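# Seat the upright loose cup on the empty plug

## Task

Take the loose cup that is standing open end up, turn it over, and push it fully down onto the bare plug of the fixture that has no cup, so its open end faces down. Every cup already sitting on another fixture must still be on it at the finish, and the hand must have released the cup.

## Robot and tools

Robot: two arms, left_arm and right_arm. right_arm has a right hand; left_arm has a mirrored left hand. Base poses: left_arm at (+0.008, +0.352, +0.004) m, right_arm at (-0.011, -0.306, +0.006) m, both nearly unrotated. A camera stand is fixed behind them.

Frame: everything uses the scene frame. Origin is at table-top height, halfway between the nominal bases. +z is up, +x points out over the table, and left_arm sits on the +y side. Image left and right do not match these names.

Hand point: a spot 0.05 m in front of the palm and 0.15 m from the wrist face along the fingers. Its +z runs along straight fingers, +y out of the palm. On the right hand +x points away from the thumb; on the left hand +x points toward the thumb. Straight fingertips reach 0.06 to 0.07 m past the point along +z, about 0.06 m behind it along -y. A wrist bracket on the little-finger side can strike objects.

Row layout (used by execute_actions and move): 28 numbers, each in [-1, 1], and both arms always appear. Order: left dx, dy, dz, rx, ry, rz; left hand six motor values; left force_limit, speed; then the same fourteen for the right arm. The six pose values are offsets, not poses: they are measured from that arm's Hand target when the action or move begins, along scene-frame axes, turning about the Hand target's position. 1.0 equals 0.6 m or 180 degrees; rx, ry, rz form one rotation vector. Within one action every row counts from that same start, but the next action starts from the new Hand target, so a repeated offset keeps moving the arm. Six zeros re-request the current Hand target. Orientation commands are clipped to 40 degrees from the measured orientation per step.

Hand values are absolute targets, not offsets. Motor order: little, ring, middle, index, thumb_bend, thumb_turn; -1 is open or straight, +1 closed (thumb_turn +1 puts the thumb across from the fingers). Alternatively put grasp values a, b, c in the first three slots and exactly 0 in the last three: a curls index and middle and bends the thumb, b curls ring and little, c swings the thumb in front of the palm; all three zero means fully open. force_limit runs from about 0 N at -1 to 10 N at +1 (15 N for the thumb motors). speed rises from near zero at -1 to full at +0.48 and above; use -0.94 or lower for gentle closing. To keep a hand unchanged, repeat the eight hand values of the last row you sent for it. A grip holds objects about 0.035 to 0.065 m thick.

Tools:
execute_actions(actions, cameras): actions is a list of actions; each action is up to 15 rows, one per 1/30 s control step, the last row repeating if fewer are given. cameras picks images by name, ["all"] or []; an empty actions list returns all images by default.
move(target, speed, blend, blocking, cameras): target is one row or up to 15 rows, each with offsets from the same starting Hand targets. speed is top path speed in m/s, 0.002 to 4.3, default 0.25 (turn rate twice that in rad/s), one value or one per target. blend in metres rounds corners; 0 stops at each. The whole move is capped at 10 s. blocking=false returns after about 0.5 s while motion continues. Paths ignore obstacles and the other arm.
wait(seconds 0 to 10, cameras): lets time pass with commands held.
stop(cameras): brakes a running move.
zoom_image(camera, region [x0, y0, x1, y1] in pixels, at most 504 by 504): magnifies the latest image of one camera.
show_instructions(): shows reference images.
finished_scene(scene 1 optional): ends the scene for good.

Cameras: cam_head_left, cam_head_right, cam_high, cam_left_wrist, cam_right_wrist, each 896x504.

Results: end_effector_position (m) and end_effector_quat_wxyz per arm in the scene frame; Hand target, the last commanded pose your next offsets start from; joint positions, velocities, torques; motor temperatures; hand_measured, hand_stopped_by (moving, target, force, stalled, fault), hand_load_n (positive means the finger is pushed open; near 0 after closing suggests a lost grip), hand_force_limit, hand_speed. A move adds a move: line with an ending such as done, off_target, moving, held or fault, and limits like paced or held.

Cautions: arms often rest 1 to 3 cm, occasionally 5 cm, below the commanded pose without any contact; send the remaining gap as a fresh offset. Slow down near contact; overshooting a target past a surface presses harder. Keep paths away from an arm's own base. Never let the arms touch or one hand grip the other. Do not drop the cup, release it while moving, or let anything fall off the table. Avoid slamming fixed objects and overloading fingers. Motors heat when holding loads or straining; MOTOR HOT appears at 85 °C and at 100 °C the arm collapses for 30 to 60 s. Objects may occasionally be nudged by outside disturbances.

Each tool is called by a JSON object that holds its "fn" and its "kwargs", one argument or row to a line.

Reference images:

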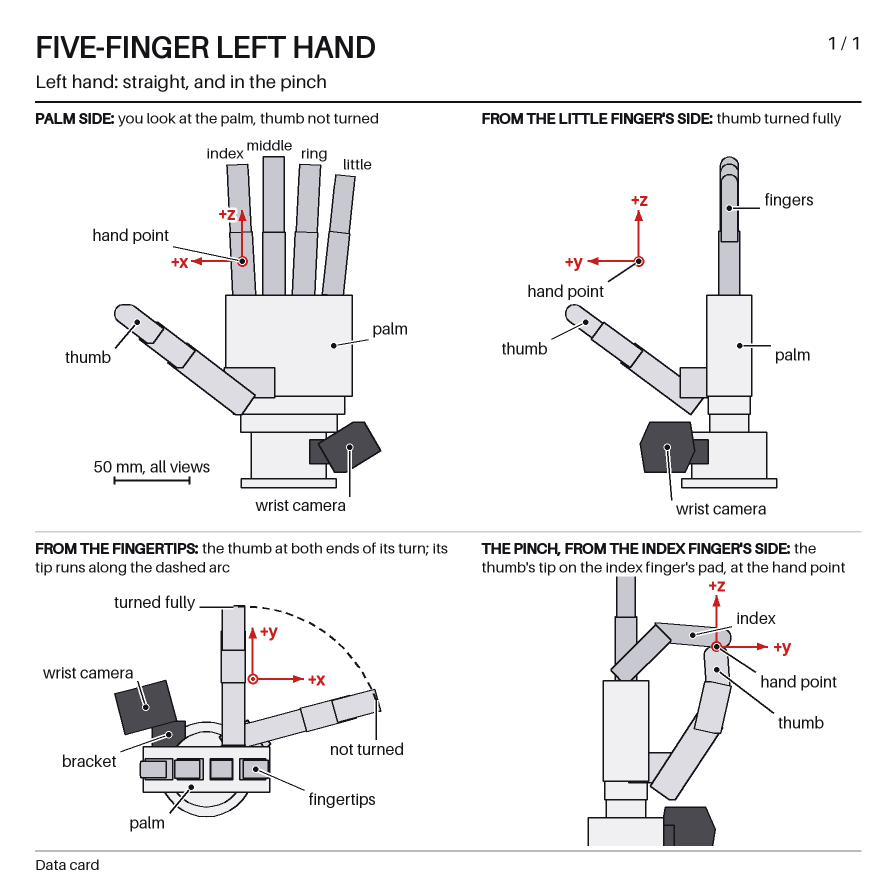

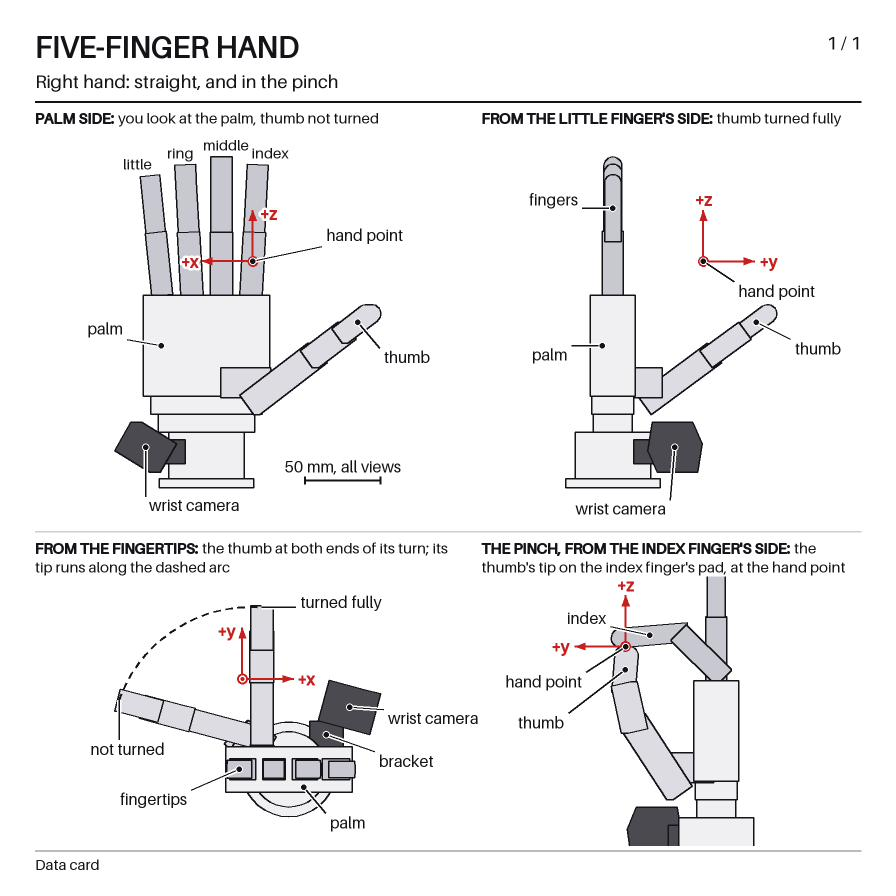

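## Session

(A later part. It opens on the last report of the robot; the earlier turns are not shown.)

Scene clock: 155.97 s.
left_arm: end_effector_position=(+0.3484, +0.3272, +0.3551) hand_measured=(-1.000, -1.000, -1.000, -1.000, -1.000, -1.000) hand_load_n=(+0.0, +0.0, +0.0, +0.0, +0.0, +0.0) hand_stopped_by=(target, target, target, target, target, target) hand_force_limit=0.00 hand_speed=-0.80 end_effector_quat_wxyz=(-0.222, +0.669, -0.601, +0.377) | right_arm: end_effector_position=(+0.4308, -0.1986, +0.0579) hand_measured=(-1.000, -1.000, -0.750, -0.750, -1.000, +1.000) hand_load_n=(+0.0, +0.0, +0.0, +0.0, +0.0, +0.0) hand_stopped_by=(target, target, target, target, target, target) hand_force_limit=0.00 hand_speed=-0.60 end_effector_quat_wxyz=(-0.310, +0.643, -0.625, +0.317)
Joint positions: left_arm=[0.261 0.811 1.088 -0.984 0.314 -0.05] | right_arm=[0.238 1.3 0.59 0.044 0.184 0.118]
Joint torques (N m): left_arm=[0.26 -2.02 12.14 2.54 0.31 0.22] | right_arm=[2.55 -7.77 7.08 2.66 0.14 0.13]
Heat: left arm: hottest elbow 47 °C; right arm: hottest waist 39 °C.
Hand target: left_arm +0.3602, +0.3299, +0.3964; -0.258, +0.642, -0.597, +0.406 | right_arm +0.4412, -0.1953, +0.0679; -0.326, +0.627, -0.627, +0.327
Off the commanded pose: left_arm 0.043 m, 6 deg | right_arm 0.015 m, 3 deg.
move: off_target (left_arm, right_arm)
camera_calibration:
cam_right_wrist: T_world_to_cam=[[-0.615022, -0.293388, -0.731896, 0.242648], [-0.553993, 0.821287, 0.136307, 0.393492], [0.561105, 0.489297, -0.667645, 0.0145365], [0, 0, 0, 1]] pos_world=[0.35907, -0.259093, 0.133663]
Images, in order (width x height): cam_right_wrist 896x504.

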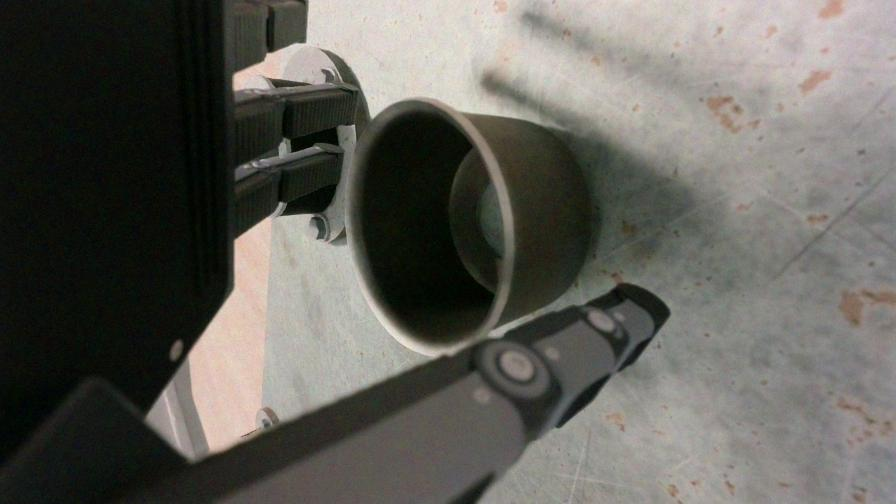

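{"fn": "execute_actions", "kwargs": {
  "actions": [
    [[0,0,0,0,0,0,-1,-1,-1,-1,-1,-1,0,-0.8, 0,0,0,0,0,0,-1,-1,-0.6,-0.6,-0.8,1,0.0,-0.7]],
    [[0,0,0,0,0,0,-1,-1,-1,-1,-1,-1,0,-0.8, 0,0,0,0,0,0,-1,-1,0.2,0.2,-0.8,1,0.0,-0.9]],
    [[0,0,0,0,0,0,-1,-1,-1,-1,-1,-1,0,-0.8, 0,0,0,0,0,0,-1,-1,0.2,0.2,-0.8,1,0.0,-0.9]],
    [[0,0,0,0,0,0,-1,-1,-1,-1,-1,-1,0,-0.8, 0,0,0,0,0,0,-1,-1,0.2,0.2,-0.8,1,0.0,-0.9]]
  ],
  "cameras": ["cam_right_wrist"]
}}

Scene clock: 159.17 s.
left_arm: end_effector_position=(+0.3484, +0.3272, +0.3551) hand_measured=(-1.000, -1.000, -1.000, -1.000, -1.000, -1.000) hand_load_n=(+0.0, +0.0, +0.0, +0.0, +0.0, +0.0) hand_stopped_by=(target, target, target, target, target, target) hand_force_limit=0.00 hand_speed=-0.80 end_effector_quat_wxyz=(-0.222, +0.669, -0.601, +0.377) | right_arm: end_effector_position=(+0.4331, -0.2024, +0.0590) hand_measured=(-1.000, -1.000, -0.258, -0.314, -0.802, +1.000) hand_load_n=(+0.0, +0.0, +6.0, +1.5, +9.0, +1.0) hand_stopped_by=(target, target, force, force, target, target) hand_force_limit=0.00 hand_speed=-0.90 end_effector_quat_wxyz=(-0.311, +0.635, -0.631, +0.319)
Joint positions: left_arm=[0.261 0.811 1.088 -0.984 0.314 -0.05] | right_arm=[0.229 1.3 0.59 0.049 0.188 0.129]
Joint torques (N m): left_arm=[0.26 -1.49 11.95 2.63 0.36 0.15] | right_arm=[2.61 -7.77 7.08 2.45 0.08 0.12]
Heat: left arm: hottest elbow 47 °C; right arm: hottest waist 39 °C.
Hand target: left_arm +0.3602, +0.3299, +0.3964; -0.258, +0.642, -0.597, +0.406 | right_arm +0.4412, -0.1953, +0.0679; -0.326, +0.627, -0.627, +0.327
Off the commanded pose: left_arm 0.043 m, 6 deg | right_arm 0.014 m, 2 deg.
Step readings (end_effector_position of left_arm | right_arm):
0: (+0.3484, +0.3272, +0.3551) | (+0.4308, -0.1986, +0.0579)
1: (+0.3484, +0.3272, +0.3551) | (+0.4308, -0.1986, +0.0579)
2: (+0.3484, +0.3272, +0.3551) | (+0.4308, -0.1986, +0.0579)
4: (+0.3484, +0.3272, +0.3551) | (+0.4308, -0.1986, +0.0579)
8: (+0.3484, +0.3272, +0.3551) | (+0.4308, -0.1986, +0.0579)
15: (+0.3484, +0.3272, +0.3551) | (+0.4308, -0.1986, +0.0579)
16: (+0.3484, +0.3272, +0.3551) | (+0.4308, -0.1986, +0.0579)
17: (+0.3484, +0.3272, +0.3551) | (+0.4308, -0.1986, +0.0579)
19: (+0.3484, +0.3272, +0.3551) | (+0.4308, -0.1986, +0.0579)
23: (+0.3484, +0.3272, +0.3551) | (+0.4308, -0.1986, +0.0579)
30: (+0.3484, +0.3272, +0.3551) | (+0.4308, -0.1986, +0.0579)
31: (+0.3484, +0.3272, +0.3551) | (+0.4310, -0.1986, +0.0580)
32: (+0.3484, +0.3272, +0.3551) | (+0.4314, -0.1983, +0.0584)
34: (+0.3484, +0.3272, +0.3551) | (+0.4319, -0.1989, +0.0587)
38: (+0.3484, +0.3272, +0.3551) | (+0.4322, -0.2002, +0.0587)
45: (+0.3484, +0.3272, +0.3551) | (+0.4331, -0.2024, +0.0590)
46: (+0.3484, +0.3272, +0.3551) | (+0.4331, -0.2024, +0.0590)
47: (+0.3484, +0.3272, +0.3551) | (+0.4331, -0.2024, +0.0590)
49: (+0.3484, +0.3272, +0.3551) | (+0.4331, -0.2024, +0.0590)
53: (+0.3484, +0.3272, +0.3551) | (+0.4331, -0.2024, +0.0590)
60: (+0.3484, +0.3272, +0.3551) | (+0.4331, -0.2024, +0.0590)
camera_calibration:
cam_right_wrist: T_world_to_cam=[[-0.616571, -0.27649, -0.737152, 0.248156], [-0.539694, 0.83013, 0.140048, 0.393101], [0.573211, 0.484186, -0.661054, 0.00915153], [0, 0, 0, 1]] pos_world=[0.359915, -0.262144, 0.133926]
Images, in order (width x height): cam_right_wrist 896x504.

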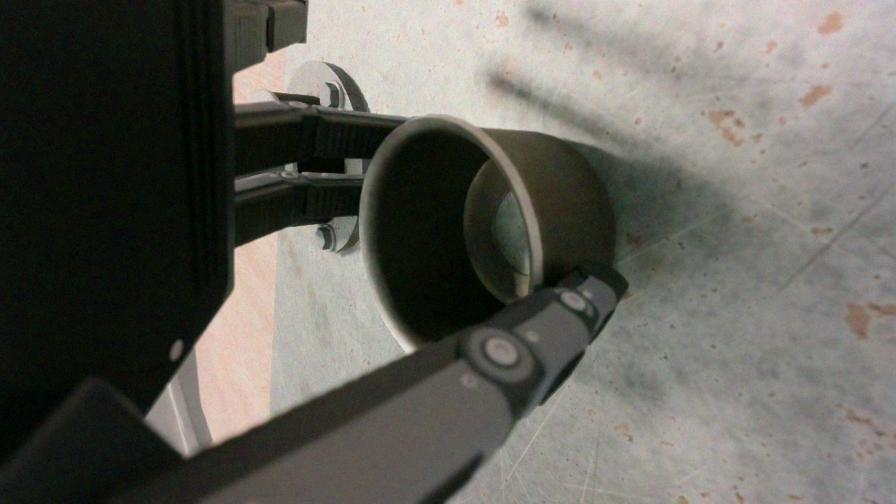

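{"fn": "execute_actions", "kwargs": {
  "actions": [
    [[0,0,0,0,0,0,-1,-1,-1,-1,-1,-1,0,-0.8, 0,0,0,0,0,0,-1,-1,0.2,0.3,-0.8,1,0.0,-0.92]],
    [[0,0,0,0,0,0,-1,-1,-1,-1,-1,-1,0,-0.8, 0,0,0,0,0,0,-1,-1,0.3,0.3,-0.8,1,0.0,-0.92]],
    [[0,0,0,0,0,0,-1,-1,-1,-1,-1,-1,0,-0.8, 0,0,0,0,0,0,-1,-1,0.3,0.35,-0.8,1,0.0,-0.92]]
  ],
  "cameras": ["cam_right_wrist"]
}}

Scene clock: 161.50 s.
left_arm: end_effector_position=(+0.3484, +0.3272, +0.3551) hand_measured=(-1.000, -1.000, -1.000, -1.000, -1.000, -1.000) hand_load_n=(+0.0, +0.0, +0.0, +0.5, +0.0, +0.0) hand_stopped_by=(target, target, target, target, target, target) hand_force_limit=0.00 hand_speed=-0.80 end_effector_quat_wxyz=(-0.222, +0.669, -0.601, +0.377) | right_arm: end_effector_position=(+0.4334, -0.2023, +0.0592) hand_measured=(-1.000, -1.000, -0.252, -0.294, -0.804, +1.000) hand_load_n=(+0.0, +0.0, +5.0, +5.5, +12.0, +0.0) hand_stopped_by=(target, target, force, force, target, target) hand_force_limit=0.00 hand_speed=-0.92 end_effector_quat_wxyz=(-0.312, +0.635, -0.631, +0.319)
Joint positions: left_arm=[0.261 0.811 1.088 -0.984 0.314 -0.05] | right_arm=[0.229 1.3 0.59 0.05 0.188 0.129]
Joint torques (N m): left_arm=[0.44 -0.56 12.18 2.76 0.34 0.22] | right_arm=[2.61 -7.77 7.09 2.43 0.07 0.11]
Heat: left arm: hottest elbow 47 °C; right arm: hottest waist 38 °C.
Hand target: left_arm +0.3602, +0.3299, +0.3964; -0.258, +0.642, -0.597, +0.406 | right_arm +0.4412, -0.1953, +0.0679; -0.326, +0.627, -0.627, +0.327
Off the commanded pose: left_arm 0.043 m, 6 deg | right_arm 0.014 m, 2 deg.
Step readings (end_effector_position of left_arm | right_arm):
0: (+0.3484, +0.3272, +0.3551) | (+0.4331, -0.2024, +0.0590)
1: (+0.3484, +0.3272, +0.3551) | (+0.4331, -0.2024, +0.0590)
2: (+0.3484, +0.3272, +0.3551) | (+0.4331, -0.2024, +0.0590)
4: (+0.3484, +0.3272, +0.3551) | (+0.4331, -0.2024, +0.0590)
8: (+0.3484, +0.3272, +0.3551) | (+0.4334, -0.2023, +0.0592)
15: (+0.3484, +0.3272, +0.3551) | (+0.4334, -0.2023, +0.0592)
16: (+0.3484, +0.3272, +0.3551) | (+0.4334, -0.2023, +0.0592)
17: (+0.3484, +0.3272, +0.3551) | (+0.4334, -0.2023, +0.0592)
19: (+0.3484, +0.3272, +0.3551) | (+0.4334, -0.2023, +0.0592)
23: (+0.3484, +0.3272, +0.3551) | (+0.4334, -0.2023, +0.0592)
30: (+0.3484, +0.3272, +0.3551) | (+0.4334, -0.2023, +0.0592)
31: (+0.3484, +0.3272, +0.3551) | (+0.4334, -0.2023, +0.0592)
32: (+0.3484, +0.3272, +0.3551) | (+0.4334, -0.2023, +0.0592)
34: (+0.3484, +0.3272, +0.3551) | (+0.4334, -0.2023, +0.0592)
38: (+0.3484, +0.3272, +0.3551) | (+0.4334, -0.2023, +0.0592)
45: (+0.3484, +0.3272, +0.3551) | (+0.4334, -0.2023, +0.0592)
camera_calibration:
cam_right_wrist: T_world_to_cam=[[-0.61546, -0.276267, -0.738163, 0.248241], [-0.539903, 0.830089, 0.139484, 0.393238], [0.574207, 0.484384, -0.660045, 0.00867708], [0, 0, 0, 1]] pos_world=[0.36011, -0.262045, 0.134119]
Images, in order (width x height): cam_right_wrist 896x504.

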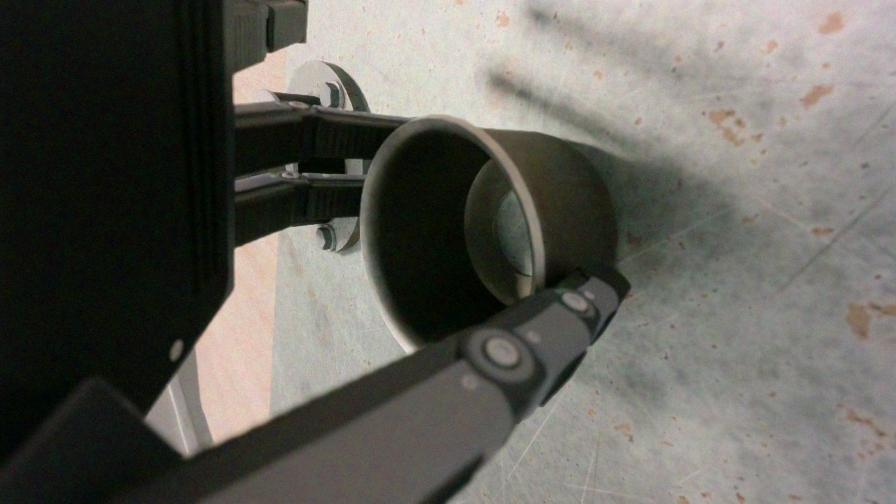

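{"fn": "move", "kwargs": {
  "target": [
    [0,0,0,0,0,0,-1,-1,-1,-1,-1,-1,0,-0.8, 0,0,0.13,0,0,0,-1,-1,0.3,0.35,-0.8,1,0.0,-0.92],
    [0,0,0,0,0,0,-1,-1,-1,-1,-1,-1,0,-0.8, -0.022,-0.005,0.1,-0.483,-0.1523,0.1523,-1,-1,0.3,0.35,-0.8,1,0.0,-0.92]
  ],
  "cameras": ["cam_right_wrist", "cam_head_right"],
  "speed": [0.12, 0.2]
}}

Scene clock: 169.03 s.
left_arm: end_effector_position=(+0.3484, +0.3272, +0.3551) hand_measured=(-1.000, -1.000, -1.000, -1.000, -1.000, -1.000) hand_load_n=(+0.0, +0.0, +0.0, +0.0, +0.0, -0.5) hand_stopped_by=(target, target, target, target, target, target) hand_force_limit=0.00 hand_speed=-0.80 end_effector_quat_wxyz=(-0.222, +0.669, -0.601, +0.377) | right_arm: end_effector_position=(+0.4247, -0.2048, +0.1101) hand_measured=(-1.000, -1.000, -0.252, -0.294, -0.804, +1.000) hand_load_n=(+0.0, +0.0, +4.5, +5.0, +12.5, +2.0) hand_stopped_by=(target, target, force, force, target, target) hand_force_limit=0.00 hand_speed=-0.92 end_effector_quat_wxyz=(+0.001, +0.726, -0.007, +0.688)
Joint positions: left_arm=[0.261 0.811 1.088 -0.984 0.314 -0.05] | right_arm=[0.592 1.564 0.348 1.15 0.6 -1.526]
Joint torques (N m): left_arm=[-0.09 -2.2 12.12 2.86 0.33 0.2] | right_arm=[2.37 -8.41 4.22 3.49 -0.18 -0.49]
Heat: left arm: hottest elbow 48 °C; right arm: hottest waist 38 °C.
Hand target: left_arm +0.3602, +0.3299, +0.3964; -0.258, +0.642, -0.597, +0.406 | right_arm +0.4280, -0.1983, +0.1279; +0.000, +0.707, +0.000, +0.707
Off the commanded pose: left_arm 0.043 m, 6 deg | right_arm 0.019 m, 3 deg.
move: off_target (left_arm, right_arm)
camera_calibration:
cam_right_wrist: T_world_to_cam=[[-0.041331, -0.963944, 0.262876, -0.21516], [-0.567631, -0.193865, -0.800132, 0.288995], [0.822245, -0.182287, -0.539152, -0.206689], [0, 0, 0, 1]] pos_world=[0.325099, -0.189053, 0.176358]
Images, in order (width x height): cam_head_right 896x504, cam_right_wrist 896x504.

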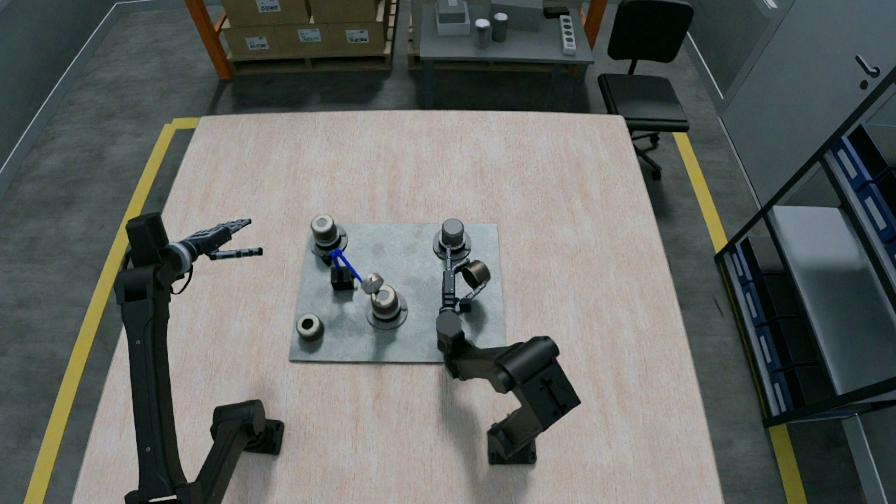

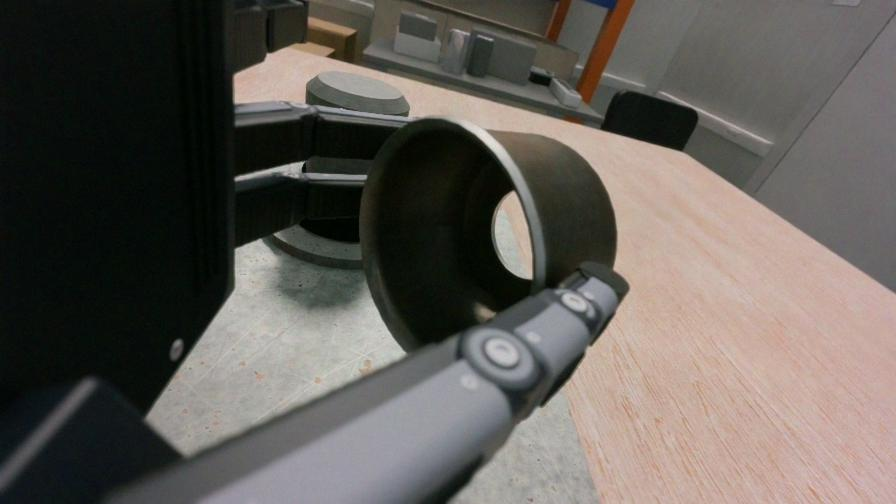

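{"fn": "move", "kwargs": {
  "target": [0,0,0,0,0,0,-1,-1,-1,-1,-1,-1,0,-0.8, 0,0,-0.08,0,0,0,-1,-1,0.3,0.35,-0.8,1,0.0,-0.92],
  "cameras": ["cam_right_wrist", "cam_head_right"],
  "speed": 0.12
}}

Scene clock: 171.03 s.
left_arm: end_effector_position=(+0.3484, +0.3272, +0.3551) hand_measured=(-1.000, -1.000, -1.000, -1.000, -1.000, -1.000) hand_load_n=(+0.0, +0.0, +0.0, +0.0, +0.0, -0.5) hand_stopped_by=(target, target, target, target, target, target) hand_force_limit=0.00 hand_speed=-0.80 end_effector_quat_wxyz=(-0.222, +0.669, -0.601, +0.377) | right_arm: end_effector_position=(+0.4230, -0.2057, +0.0615) hand_measured=(-1.000, -1.000, -0.252, -0.294, -0.804, +1.000) hand_load_n=(+0.0, +0.0, +4.5, +5.5, +12.5, +2.5) hand_stopped_by=(target, target, force, force, target, target) hand_force_limit=0.00 hand_speed=-0.92 end_effector_quat_wxyz=(+0.002, +0.727, -0.005, +0.686)
Joint positions: left_arm=[0.261 0.811 1.088 -0.984 0.314 -0.05] | right_arm=[0.592 1.803 0.345 1.388 0.599 -1.526]
Joint torques (N m): left_arm=[0.79 -0.38 12.18 2.74 0.33 0.16] | right_arm=[2.37 -9.93 2.76 3.51 -0.15 -0.48]
Heat: left arm: hottest elbow 48 °C; right arm: hottest waist 38 °C.
Hand target: left_arm +0.3602, +0.3299, +0.3964; -0.258, +0.642, -0.597, +0.406 | right_arm +0.4280, -0.1983, +0.0799; +0.000, +0.707, +0.000, +0.707
Off the commanded pose: left_arm 0.043 m, 6 deg | right_arm 0.020 m, 3 deg.
move: off_target (left_arm, right_arm)
camera_calibration:
cam_right_wrist: T_world_to_cam=[[-0.038787, -0.963346, 0.265444, -0.204434], [-0.570525, -0.196739, -0.797367, 0.249438], [0.820364, -0.18237, -0.541982, -0.230785], [0, 0, 0, 1]] pos_world=[0.323709, -0.189954, 0.128078]
Images, in order (width x height): cam_head_right 896x504, cam_right_wrist 896x504.

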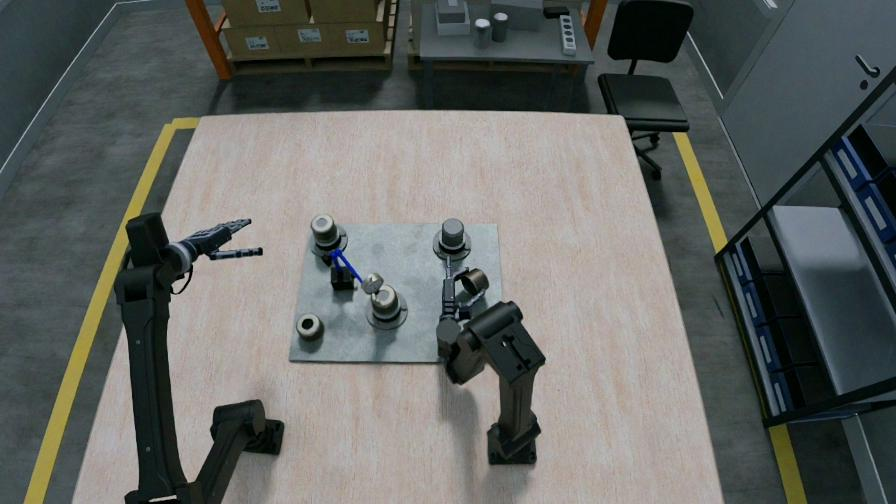

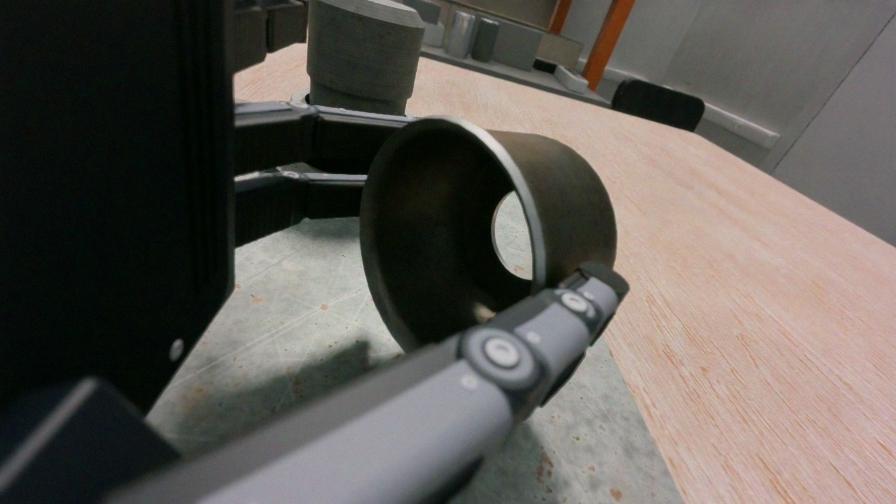

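{"fn": "move", "kwargs": {
  "target": [0,0,0,0,0,0,-1,-1,-1,-1,-1,-1,0,-0.8, 0,0,-0.01,0,0,0,-1,-1,0.3,0.35,-0.8,1,0.0,-0.92],
  "cameras": ["cam_right_wrist", "cam_head_right", "cam_head_left"],
  "speed": 0.08
}}

{"fn": "zoom_image", "kwargs": {
  "camera": "cam_head_right",
  "region": [430, 240, 520, 320]
}}

{"fn": "zoom_image", "kwargs": {
  "camera": "cam_head_left",
  "region": [410, 240, 500, 320]
}}

Scene clock: 173.33 s.
left_arm: end_effector_position=(+0.3484, +0.3272, +0.3551) hand_measured=(-1.000, -1.000, -1.000, -1.000, -1.000, -1.000) hand_load_n=(+0.0, +0.0, +0.0, +0.0, +0.0, +0.0) hand_stopped_by=(target, target, target, target, target, target) hand_force_limit=0.00 hand_speed=-0.80 end_effector_quat_wxyz=(-0.222, +0.669, -0.601, +0.377) | right_arm: end_effector_position=(+0.4222, -0.2062, +0.0552) hand_measured=(-1.000, -1.000, -0.252, -0.294, -0.804, +1.000) hand_load_n=(+0.0, +0.5, +4.5, +5.5, +12.0, +2.0) hand_stopped_by=(target, target, force, force, target, target) hand_force_limit=0.00 hand_speed=-0.92 end_effector_quat_wxyz=(+0.002, +0.728, -0.005, +0.686)
Joint positions: left_arm=[0.261 0.811 1.088 -0.984 0.314 -0.05] | right_arm=[0.592 1.834 0.345 1.417 0.599 -1.526]
Joint torques (N m): left_arm=[0.15 -1.49 12.29 2.54 0.33 0.19] | right_arm=[2.43 -9.99 2.71 3.49 -0.15 -0.49]
Heat: left arm: hottest elbow 48 °C; right arm: hottest waist 38 °C.
Hand target: left_arm +0.3602, +0.3299, +0.3964; -0.258, +0.642, -0.597, +0.406 | right_arm +0.4280, -0.1983, +0.0739; +0.000, +0.707, +0.000, +0.707
Off the commanded pose: left_arm 0.043 m, 6 deg | right_arm 0.021 m, 3 deg.
move: off_target (left_arm, right_arm)
camera_calibration:
cam_right_wrist: T_world_to_cam=[[-0.0384564, -0.963141, 0.266233, -0.203364], [-0.571476, -0.19736, -0.796532, 0.24411], [0.819717, -0.182777, -0.542823, -0.233409], [0, 0, 0, 1]] pos_world=[0.323012, -0.190353, 0.121884]
Images, in order (width x height): cam_head_left 896x504, cam_head_right 896x504, cam_right_wrist 896x504.

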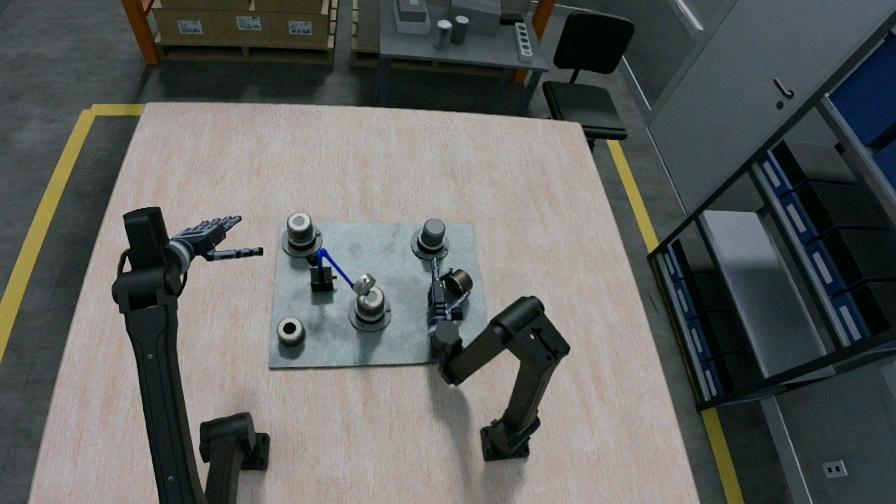

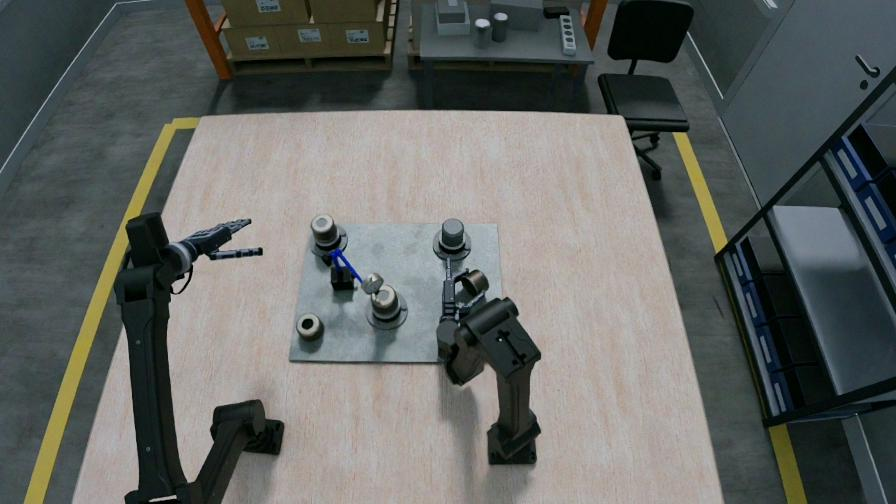

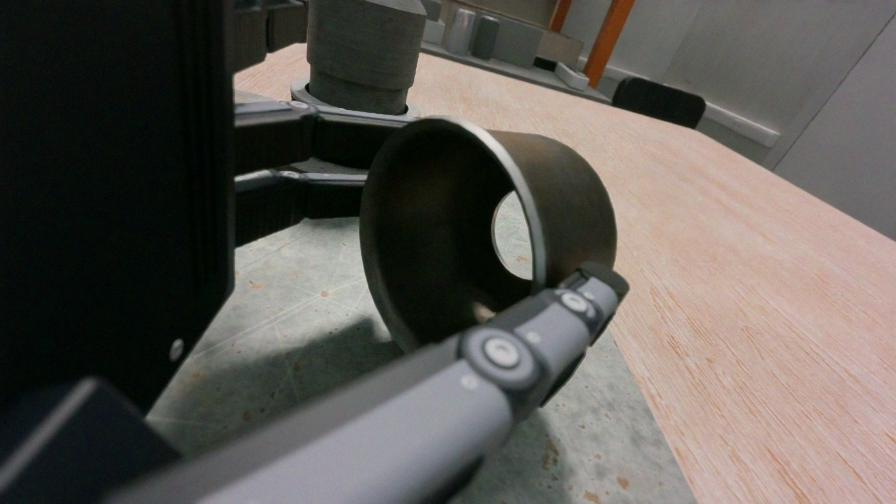

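Scaled by 5.600 from the camera's 896x504 image, which has a finer 1280x720 frame.

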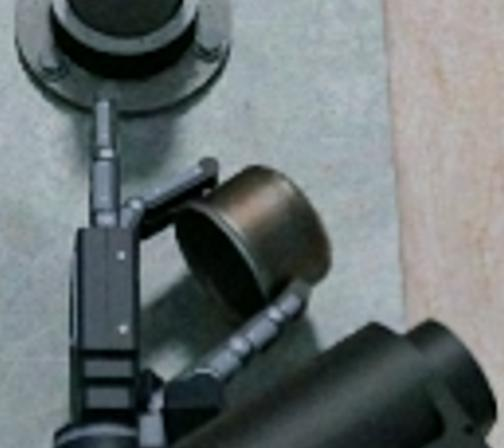

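Scaled by 5.600 from the camera's 896x504 image, which has a finer 1280x720 frame.

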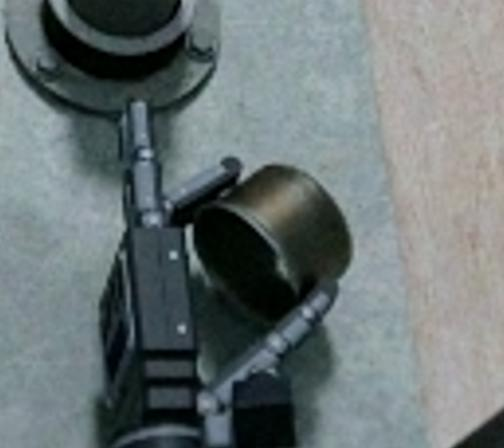

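{"fn": "move", "kwargs": {
  "target": [0,0,0,0,0,0,-1,-1,-1,-1,-1,-1,0,-0.8, 0,0,-0.013,0,0,0,-1,-1,0.3,0.35,-0.8,1,0.0,-0.92],
  "cameras": ["cam_right_wrist"],
  "speed": 0.08
}}

Scene clock: 174.80 s.
left_arm: end_effector_position=(+0.3484, +0.3272, +0.3551) hand_measured=(-1.000, -1.000, -1.000, -1.000, -1.000, -1.000) hand_load_n=(+0.0, +0.0, +0.0, +0.0, +0.5, +0.0) hand_stopped_by=(target, target, target, target, target, target) hand_force_limit=0.00 hand_speed=-0.80 end_effector_quat_wxyz=(-0.222, +0.669, -0.601, +0.377) | right_arm: end_effector_position=(+0.4208, -0.2072, +0.0465) hand_measured=(-1.000, -1.000, -0.252, -0.294, -0.804, +1.000) hand_load_n=(+0.0, +0.0, +4.0, +5.5, +12.5, +2.5) hand_stopped_by=(target, target, force, force, target, target) hand_force_limit=0.00 hand_speed=-0.92 end_effector_quat_wxyz=(+0.003, +0.729, -0.004, +0.684)
Joint positions: left_arm=[0.261 0.811 1.088 -0.984 0.314 -0.05] | right_arm=[0.592 1.874 0.345 1.453 0.599 -1.526]
Joint torques (N m): left_arm=[0.09 -1.79 12.18 2.48 0.35 0.2] | right_arm=[2.43 -10.23 2.71 3.51 -0.14 -0.48]
Heat: left arm: hottest elbow 48 °C; right arm: hottest waist 38 °C.
Hand target: left_arm +0.3602, +0.3299, +0.3964; -0.258, +0.642, -0.597, +0.406 | right_arm +0.4280, -0.1983, +0.0661; +0.000, +0.707, +0.000, +0.707
Off the commanded pose: left_arm 0.043 m, 6 deg | right_arm 0.023 m, 4 deg.
move: off_target (left_arm, right_arm)
camera_calibration:
cam_right_wrist: T_world_to_cam=[[-0.037375, -0.962447, 0.268885, -0.202482], [-0.574562, -0.199453, -0.793787, 0.237015], [0.817607, -0.184159, -0.545531, -0.236433], [0, 0, 0, 1]] pos_world=[0.321921, -0.191146, 0.113603]
Images, in order (width x height): cam_right_wrist 896x504.

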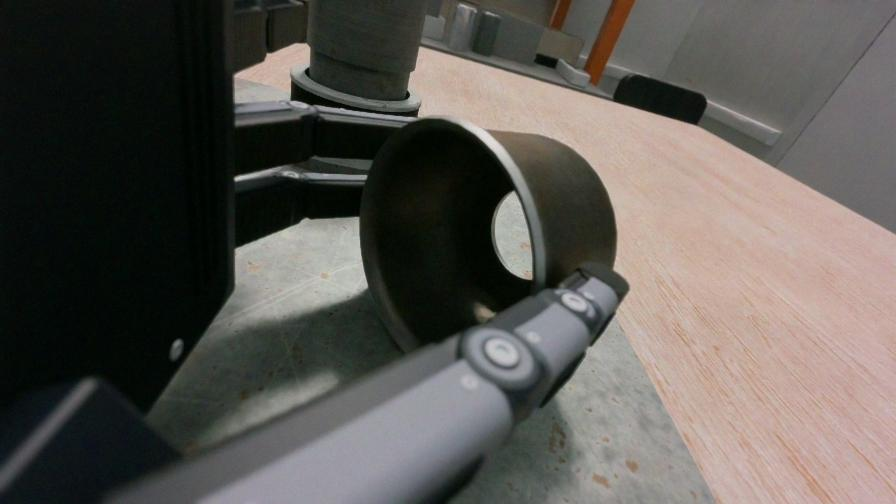

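{"fn": "move", "kwargs": {
  "target": [0,0,0,0,0,0,-1,-1,-1,-1,-1,-1,0,-0.8, 0,0,-0.01,0,0,0,-1,-1,0.3,0.35,-0.8,1,0.0,-0.92],
  "cameras": ["cam_right_wrist"],
  "speed": 0.08
}}

{"fn": "zoom_image", "kwargs": {
  "camera": "cam_right_wrist",
  "region": [300, 200, 660, 480]
}}

Scene clock: 176.57 s.
left_arm: end_effector_position=(+0.3484, +0.3272, +0.3551) hand_measured=(-1.000, -1.000, -1.000, -1.000, -1.000, -1.000) hand_load_n=(-0.5, -0.5, +0.0, +0.0, +0.0, +0.0) hand_stopped_by=(target, target, target, target, target, target) hand_force_limit=0.00 hand_speed=-0.80 end_effector_quat_wxyz=(-0.222, +0.669, -0.601, +0.377) | right_arm: end_effector_position=(+0.4209, -0.2074, +0.0444) hand_measured=(-1.000, -1.000, -0.252, -0.294, -0.804, +1.000) hand_load_n=(+0.0, +0.0, +4.0, +5.0, +12.5, +1.5) hand_stopped_by=(target, target, force, force, target, target) hand_force_limit=0.00 hand_speed=-0.92 end_effector_quat_wxyz=(+0.003, +0.726, -0.003, +0.688)
Joint positions: left_arm=[0.261 0.811 1.088 -0.984 0.314 -0.05] | right_arm=[0.592 1.899 0.346 1.486 0.599 -1.534]
Joint torques (N m): left_arm=[-0.5 -2.2 12.3 2.56 0.39 0.21] | right_arm=[2.37 -9.82 2.78 3.23 -0.16 -0.41]
Heat: left arm: hottest elbow 48 °C; right arm: hottest waist 38 °C.
Hand target: left_arm +0.3602, +0.3299, +0.3964; -0.258, +0.642, -0.597, +0.406 | right_arm +0.4280, -0.1983, +0.0601; +0.000, +0.707, +0.000, +0.707
Off the commanded pose: left_arm 0.043 m, 6 deg | right_arm 0.020 m, 3 deg.
move: off_target (left_arm, right_arm)
camera_calibration:
cam_right_wrist: T_world_to_cam=[[-0.0393766, -0.962, 0.270196, -0.201294], [-0.567356, -0.201064, -0.798549, 0.232105], [0.822531, -0.184741, -0.537879, -0.240161], [0, 0, 0, 1]] pos_world=[0.321299, -0.191344, 0.110558]
Images, in order (width x height): cam_right_wrist 896x504.

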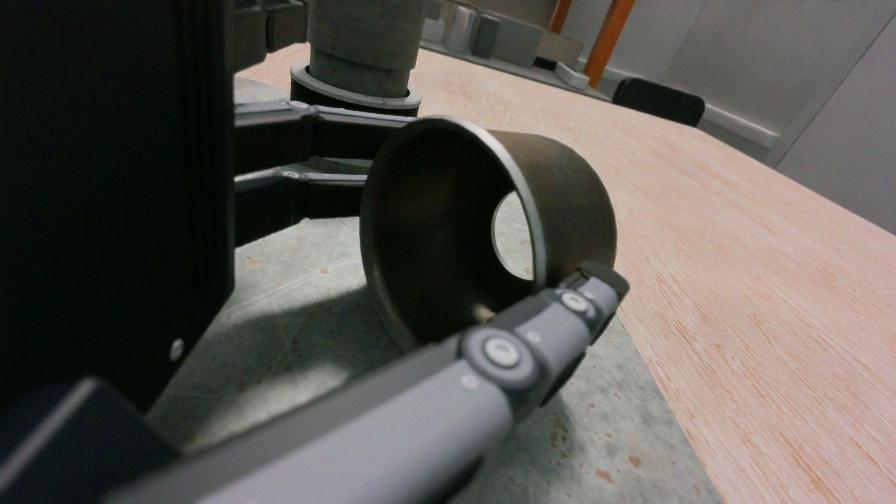

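Scaled by 1.400 from the camera's 896x504 image, which has a finer 1280x720 frame.

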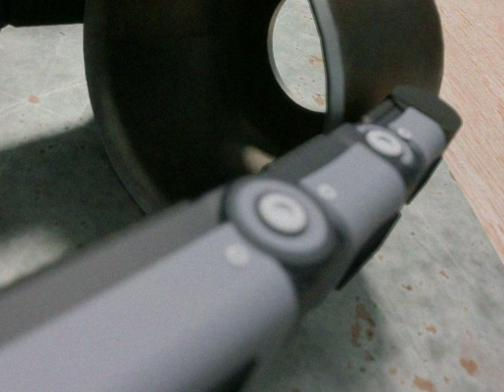

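{"fn": "move", "kwargs": {
  "target": [0,0,0,0,0,0,-1,-1,-1,-1,-1,-1,0,-0.8, 0,0,-0.008,0,0,0,-1,-1,0.3,0.35,-0.8,1,0.0,-0.92],
  "cameras": ["cam_right_wrist"],
  "speed": 0.08
}}

Scene clock: 178.07 s.
left_arm: end_effector_position=(+0.3484, +0.3272, +0.3551) hand_measured=(-1.000, -1.000, -1.000, -1.000, -1.000, -1.000) hand_load_n=(+0.0, +0.0, +0.0, +0.0, +0.0, +0.0) hand_stopped_by=(target, target, target, target, target, target) hand_force_limit=0.00 hand_speed=-0.80 end_effector_quat_wxyz=(-0.222, +0.669, -0.601, +0.377) | right_arm: end_effector_position=(+0.4204, -0.2075, +0.0438) hand_measured=(-1.000, -1.000, -0.252, -0.294, -0.804, +1.000) hand_load_n=(+0.0, +0.0, +4.5, +5.0, +12.5, +0.5) hand_stopped_by=(target, target, force, force, target, target) hand_force_limit=0.00 hand_speed=-0.92 end_effector_quat_wxyz=(+0.004, +0.723, -0.002, +0.691)
Joint positions: left_arm=[0.261 0.811 1.088 -0.984 0.314 -0.05] | right_arm=[0.594 1.917 0.346 1.517 0.6 -1.543]
Joint torques (N m): left_arm=[-0.15 -1.2 12.27 2.5 0.41 0.2] | right_arm=[2.49 -9.41 2.91 2.88 -0.18 -0.32]
Heat: left arm: hottest elbow 48 °C; right arm: hottest waist 38 °C.
Hand target: left_arm +0.3602, +0.3299, +0.3964; -0.258, +0.642, -0.597, +0.406 | right_arm +0.4280, -0.1983, +0.0553; +0.000, +0.707, +0.000, +0.707
Off the commanded pose: left_arm 0.043 m, 6 deg | right_arm 0.017 m, 3 deg.
move: off_target (left_arm, right_arm)
camera_calibration:
cam_right_wrist: T_world_to_cam=[[-0.041652, -0.96136, 0.272126, -0.200152], [-0.559148, -0.203289, -0.803758, 0.227683], [0.828021, -0.185637, -0.529075, -0.242992], [0, 0, 0, 1]] pos_world=[0.320174, -0.191241, 0.108907]
Images, in order (width x height): cam_right_wrist 896x504.

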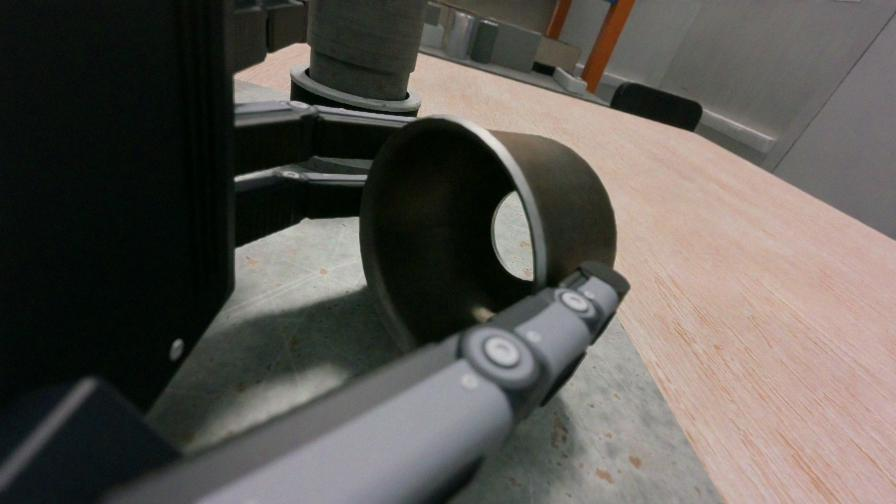

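{"fn": "execute_actions", "kwargs": {
  "actions": [
    [[0,0,0,0,0,0,-1,-1,-1,-1,-1,-1,0,-0.8, 0,0,0.008,0,0,0,-1,-1,0.3,0.35,-0.8,1,0.0,-0.92]],
    [[0,0,0,0,0,0,-1,-1,-1,-1,-1,-1,0,-0.8, 0,0,0,0,0,0,-1,-1,-1,-1,-1,1,0.0,-0.75]],
    [[0,0,0,0,0,0,-1,-1,-1,-1,-1,-1,0,-0.8, 0,0,0,0,0,0,-1,-1,-1,-1,-1,1,0.0,-0.75]],
    [[0,0,0,0,0,0,-1,-1,-1,-1,-1,-1,0,-0.8, 0,0,0,0,0,0,-1,-1,-1,-1,-1,1,0.0,-0.75]]
  ],
  "cameras": ["cam_right_wrist", "cam_head_right"]
}}

Scene clock: 189.60 s.
left_arm: end_effector_position=(+0.3484, +0.3272, +0.3551) hand_measured=(-1.000, -1.000, -1.000, -1.000, -1.000, -1.000) hand_load_n=(+0.0, +0.0, +0.0, +0.0, +0.0, +0.0) hand_stopped_by=(target, target, target, target, target, target) hand_force_limit=0.00 hand_speed=-0.80 end_effector_quat_wxyz=(-0.222, +0.669, -0.601, +0.377) | right_arm: end_effector_position=(+0.4201, -0.2085, +0.0442) hand_measured=(-1.000, -1.000, -1.000, -1.000, -1.000, +1.000) hand_load_n=(+0.0, +0.0, +0.0, +0.0, +0.0, +0.5) hand_stopped_by=(target, target, target, target, target, target) hand_force_limit=0.00 hand_speed=-0.75 end_effector_quat_wxyz=(+0.007, +0.723, -0.002, +0.691)
Joint positions: left_arm=[0.261 0.811 1.088 -0.984 0.314 -0.05] | right_arm=[0.594 1.917 0.346 1.517 0.605 -1.548]
Joint torques (N m): left_arm=[0.15 -1.38 12.19 2.43 0.34 0.2] | right_arm=[2.49 -11.46 2.66 2 -0.19 -0.28]
Heat: left arm: hottest elbow 48 °C; right arm: hottest waist 38 °C.
Hand target: left_arm +0.3602, +0.3299, +0.3964; -0.258, +0.642, -0.597, +0.406 | right_arm +0.4280, -0.1983, +0.0601; +0.000, +0.707, +0.000, +0.707
Off the commanded pose: left_arm 0.043 m, 6 deg | right_arm 0.021 m, 3 deg.
Step readings (end_effector_position of left_arm | right_arm):
0: (+0.3484, +0.3272, +0.3551) | (+0.4204, -0.2075, +0.0438)
1: (+0.3484, +0.3272, +0.3551) | (+0.4204, -0.2075, +0.0438)
2: (+0.3484, +0.3272, +0.3551) | (+0.4204, -0.2075, +0.0438)
4: (+0.3484, +0.3272, +0.3551) | (+0.4204, -0.2075, +0.0438)
8: (+0.3484, +0.3272, +0.3551) | (+0.4204, -0.2075, +0.0438)
15: (+0.3484, +0.3272, +0.3551) | (+0.4204, -0.2075, +0.0438)
16: (+0.3484, +0.3272, +0.3551) | (+0.4204, -0.2075, +0.0438)
17: (+0.3484, +0.3272, +0.3551) | (+0.4204, -0.2075, +0.0438)
19: (+0.3484, +0.3272, +0.3551) | (+0.4201, -0.2084, +0.0440)
23: (+0.3484, +0.3272, +0.3551) | (+0.4201, -0.2084, +0.0441)
30: (+0.3484, +0.3272, +0.3551) | (+0.4201, -0.2085, +0.0442)
31: (+0.3484, +0.3272, +0.3551) | (+0.4201, -0.2085, +0.0442)
32: (+0.3484, +0.3272, +0.3551) | (+0.4201, -0.2085, +0.0442)
34: (+0.3484, +0.3272, +0.3551) | (+0.4201, -0.2085, +0.0442)
38: (+0.3484, +0.3272, +0.3551) | (+0.4201, -0.2085, +0.0442)
45: (+0.3484, +0.3272, +0.3551) | (+0.4201, -0.2085, +0.0442)
46: (+0.3484, +0.3272, +0.3551) | (+0.4201, -0.2085, +0.0442)
47: (+0.3484, +0.3272, +0.3551) | (+0.4201, -0.2085, +0.0442)
49: (+0.3484, +0.3272, +0.3551) | (+0.4201, -0.2085, +0.0442)
53: (+0.3484, +0.3272, +0.3551) | (+0.4201, -0.2085, +0.0442)
60: (+0.3484, +0.3272, +0.3551) | (+0.4201, -0.2085, +0.0442)
camera_calibration:
cam_right_wrist: T_world_to_cam=[[-0.0459477, -0.959858, 0.276697, -0.19943], [-0.559973, -0.204629, -0.802843, 0.227644], [0.827236, -0.191832, -0.528092, -0.24378], [0, 0, 0, 1]] pos_world=[0.319975, -0.191607, 0.109206]
Images, in order (width x height): cam_head_right 896x504, cam_right_wrist 896x504.

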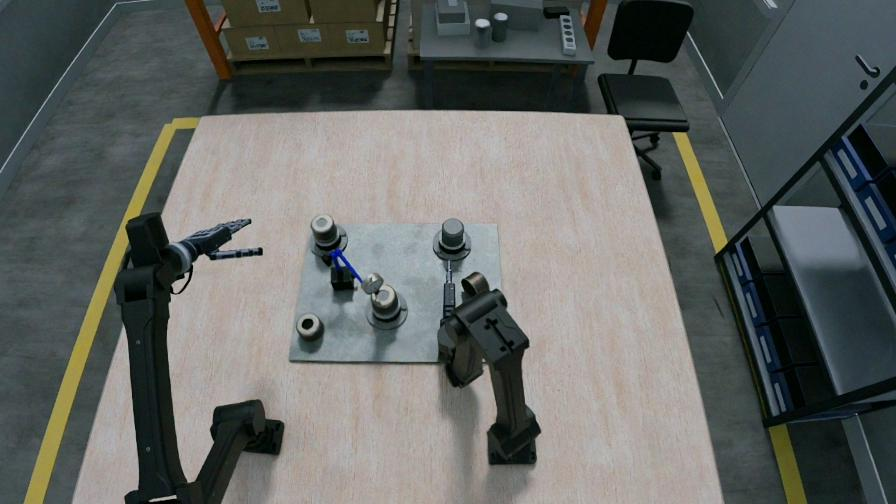

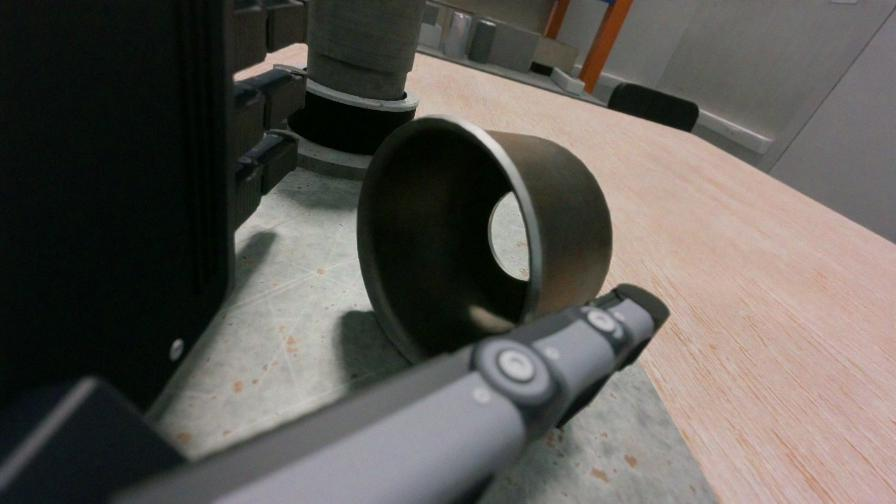

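{"fn": "move", "kwargs": {
  "target": [
    [0,0,0,0,0,0,-1,-1,-1,-1,-1,-1,0,-0.8, -0.1,0.13,0.03,0,0,0,-1,-1,-1,-1,-1,1,0.0,-0.75],
    [0,0,0,0,0,0,-1,-1,-1,-1,-1,-1,0,-0.8, -0.1,0.13,0.233,0,0,0,-1,-1,-1,-1,-1,1,0.0,-0.75],
    [0,0,0,0,0,0,-1,-1,-1,-1,-1,-1,0,-0.8, 0.045,-0.087,0.217,0.527,0.407,0,-1,-1,-1,-1,-1,1,0.0,-0.75]
  ],
  "cameras": ["cam_right_wrist", "cam_head_right", "cam_high"],
  "speed": [0.15, 0.3, 0.4],
  "blend": [0.02, 0.03, 0]
}}

Scene clock: 195.60 s.
left_arm: end_effector_position=(+0.3484, +0.3272, +0.3551) hand_measured=(-1.000, -1.000, -1.000, -1.000, -1.000, -1.000) hand_load_n=(+0.0, +0.0, +0.0, +0.0, +0.0, +0.0) hand_stopped_by=(target, target, target, target, target, target) hand_force_limit=0.00 hand_speed=-0.80 end_effector_quat_wxyz=(-0.222, +0.669, -0.601, +0.377) | right_arm: end_effector_position=(+0.4370, -0.2481, +0.1664) hand_measured=(-1.000, -1.000, -1.000, -1.000, -1.000, +1.000) hand_load_n=(-0.5, +0.0, +0.0, +0.0, +0.0, +0.0) hand_stopped_by=(target, target, target, target, target, target) hand_force_limit=0.00 hand_speed=-0.75 end_effector_quat_wxyz=(-0.472, +0.730, -0.493, -0.034)
Joint positions: left_arm=[0.261 0.811 1.088 -0.984 0.314 -0.05] | right_arm=[-0.225 1.494 1.079 -0.743 -0.923 -0.402]
Joint torques (N m): left_arm=[-0.09 -0.56 12.3 2.63 0.32 0.21] | right_arm=[1.67 -11.87 11.74 -0.03 -0.89 0.08]
Heat: left arm: hottest elbow 48 °C; right arm: hottest waist 38 °C.
Hand target: left_arm +0.3602, +0.3299, +0.3964; -0.258, +0.642, -0.597, +0.406 | right_arm +0.4550, -0.2505, +0.1903; -0.484, +0.728, -0.485, -0.020
Off the commanded pose: left_arm 0.043 m, 6 deg | right_arm 0.030 m, 2 deg.
move: off_target (left_arm, right_arm)
camera_calibration:
cam_right_wrist: T_world_to_cam=[[-0.605383, -0.282397, -0.744153, 0.311989], [-0.795381, 0.179785, 0.578832, 0.29542], [-0.0296727, 0.9423, -0.333452, 0.422686], [0, 0, 0, 1]] pos_world=[0.436386, -0.363305, 0.202115]
Images, in order (width x height): cam_head_right 896x504, cam_high 896x504, cam_right_wrist 896x504.

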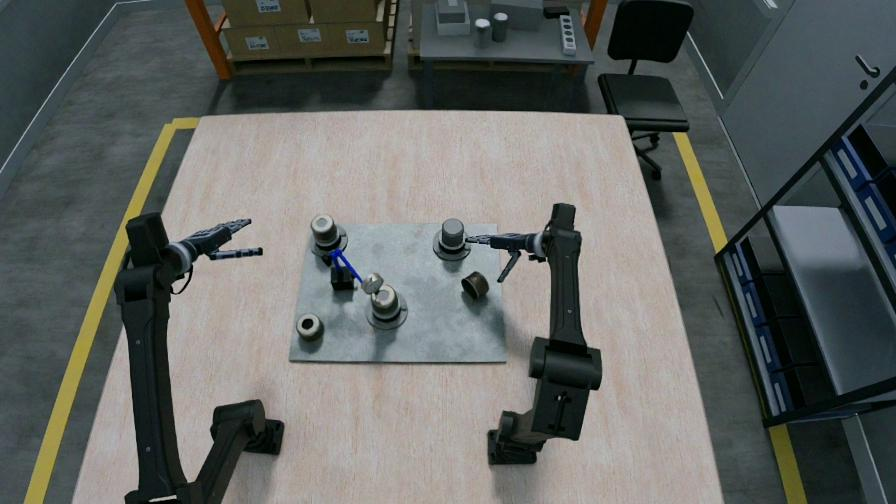

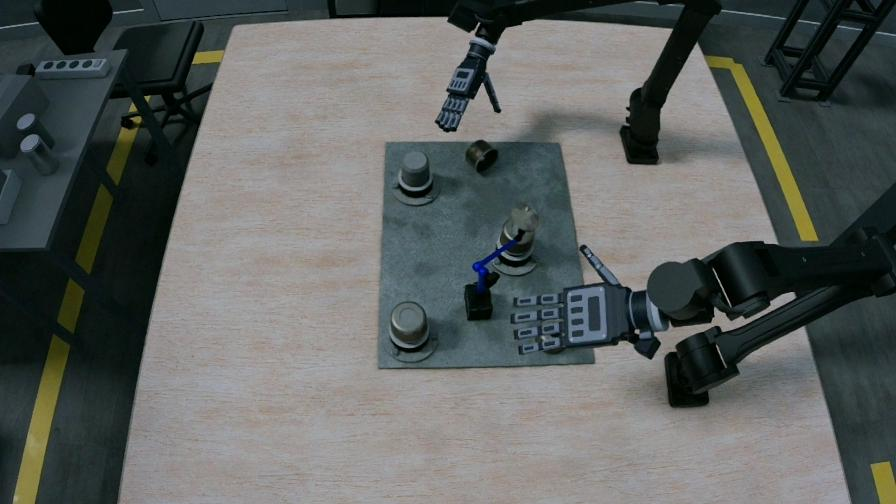

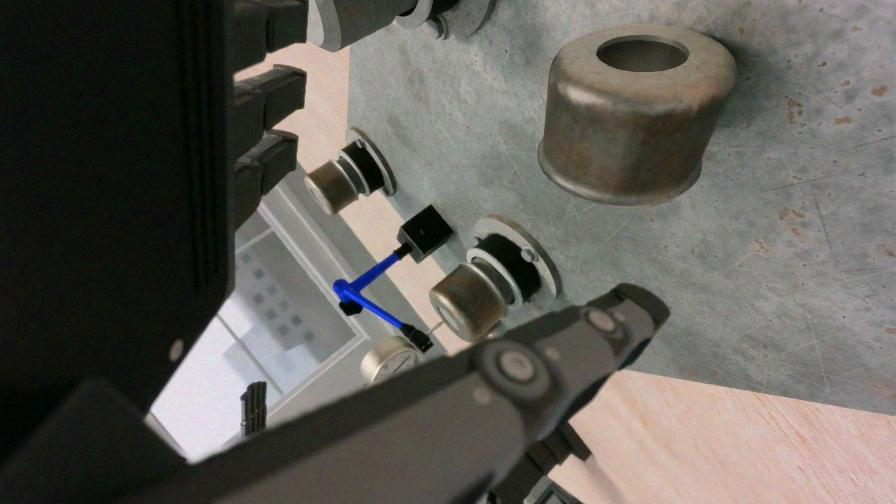

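{"fn": "zoom_image", "kwargs": {
  "camera": "cam_right_wrist",
  "region": [500, 10, 780, 230]
}}

Scaled by 1.800 from the camera's 896x504 image, which has a finer 1280x720 frame.

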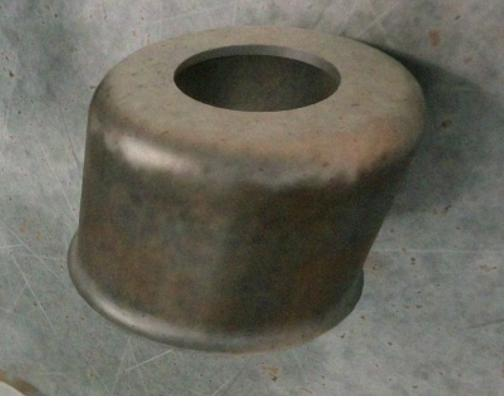

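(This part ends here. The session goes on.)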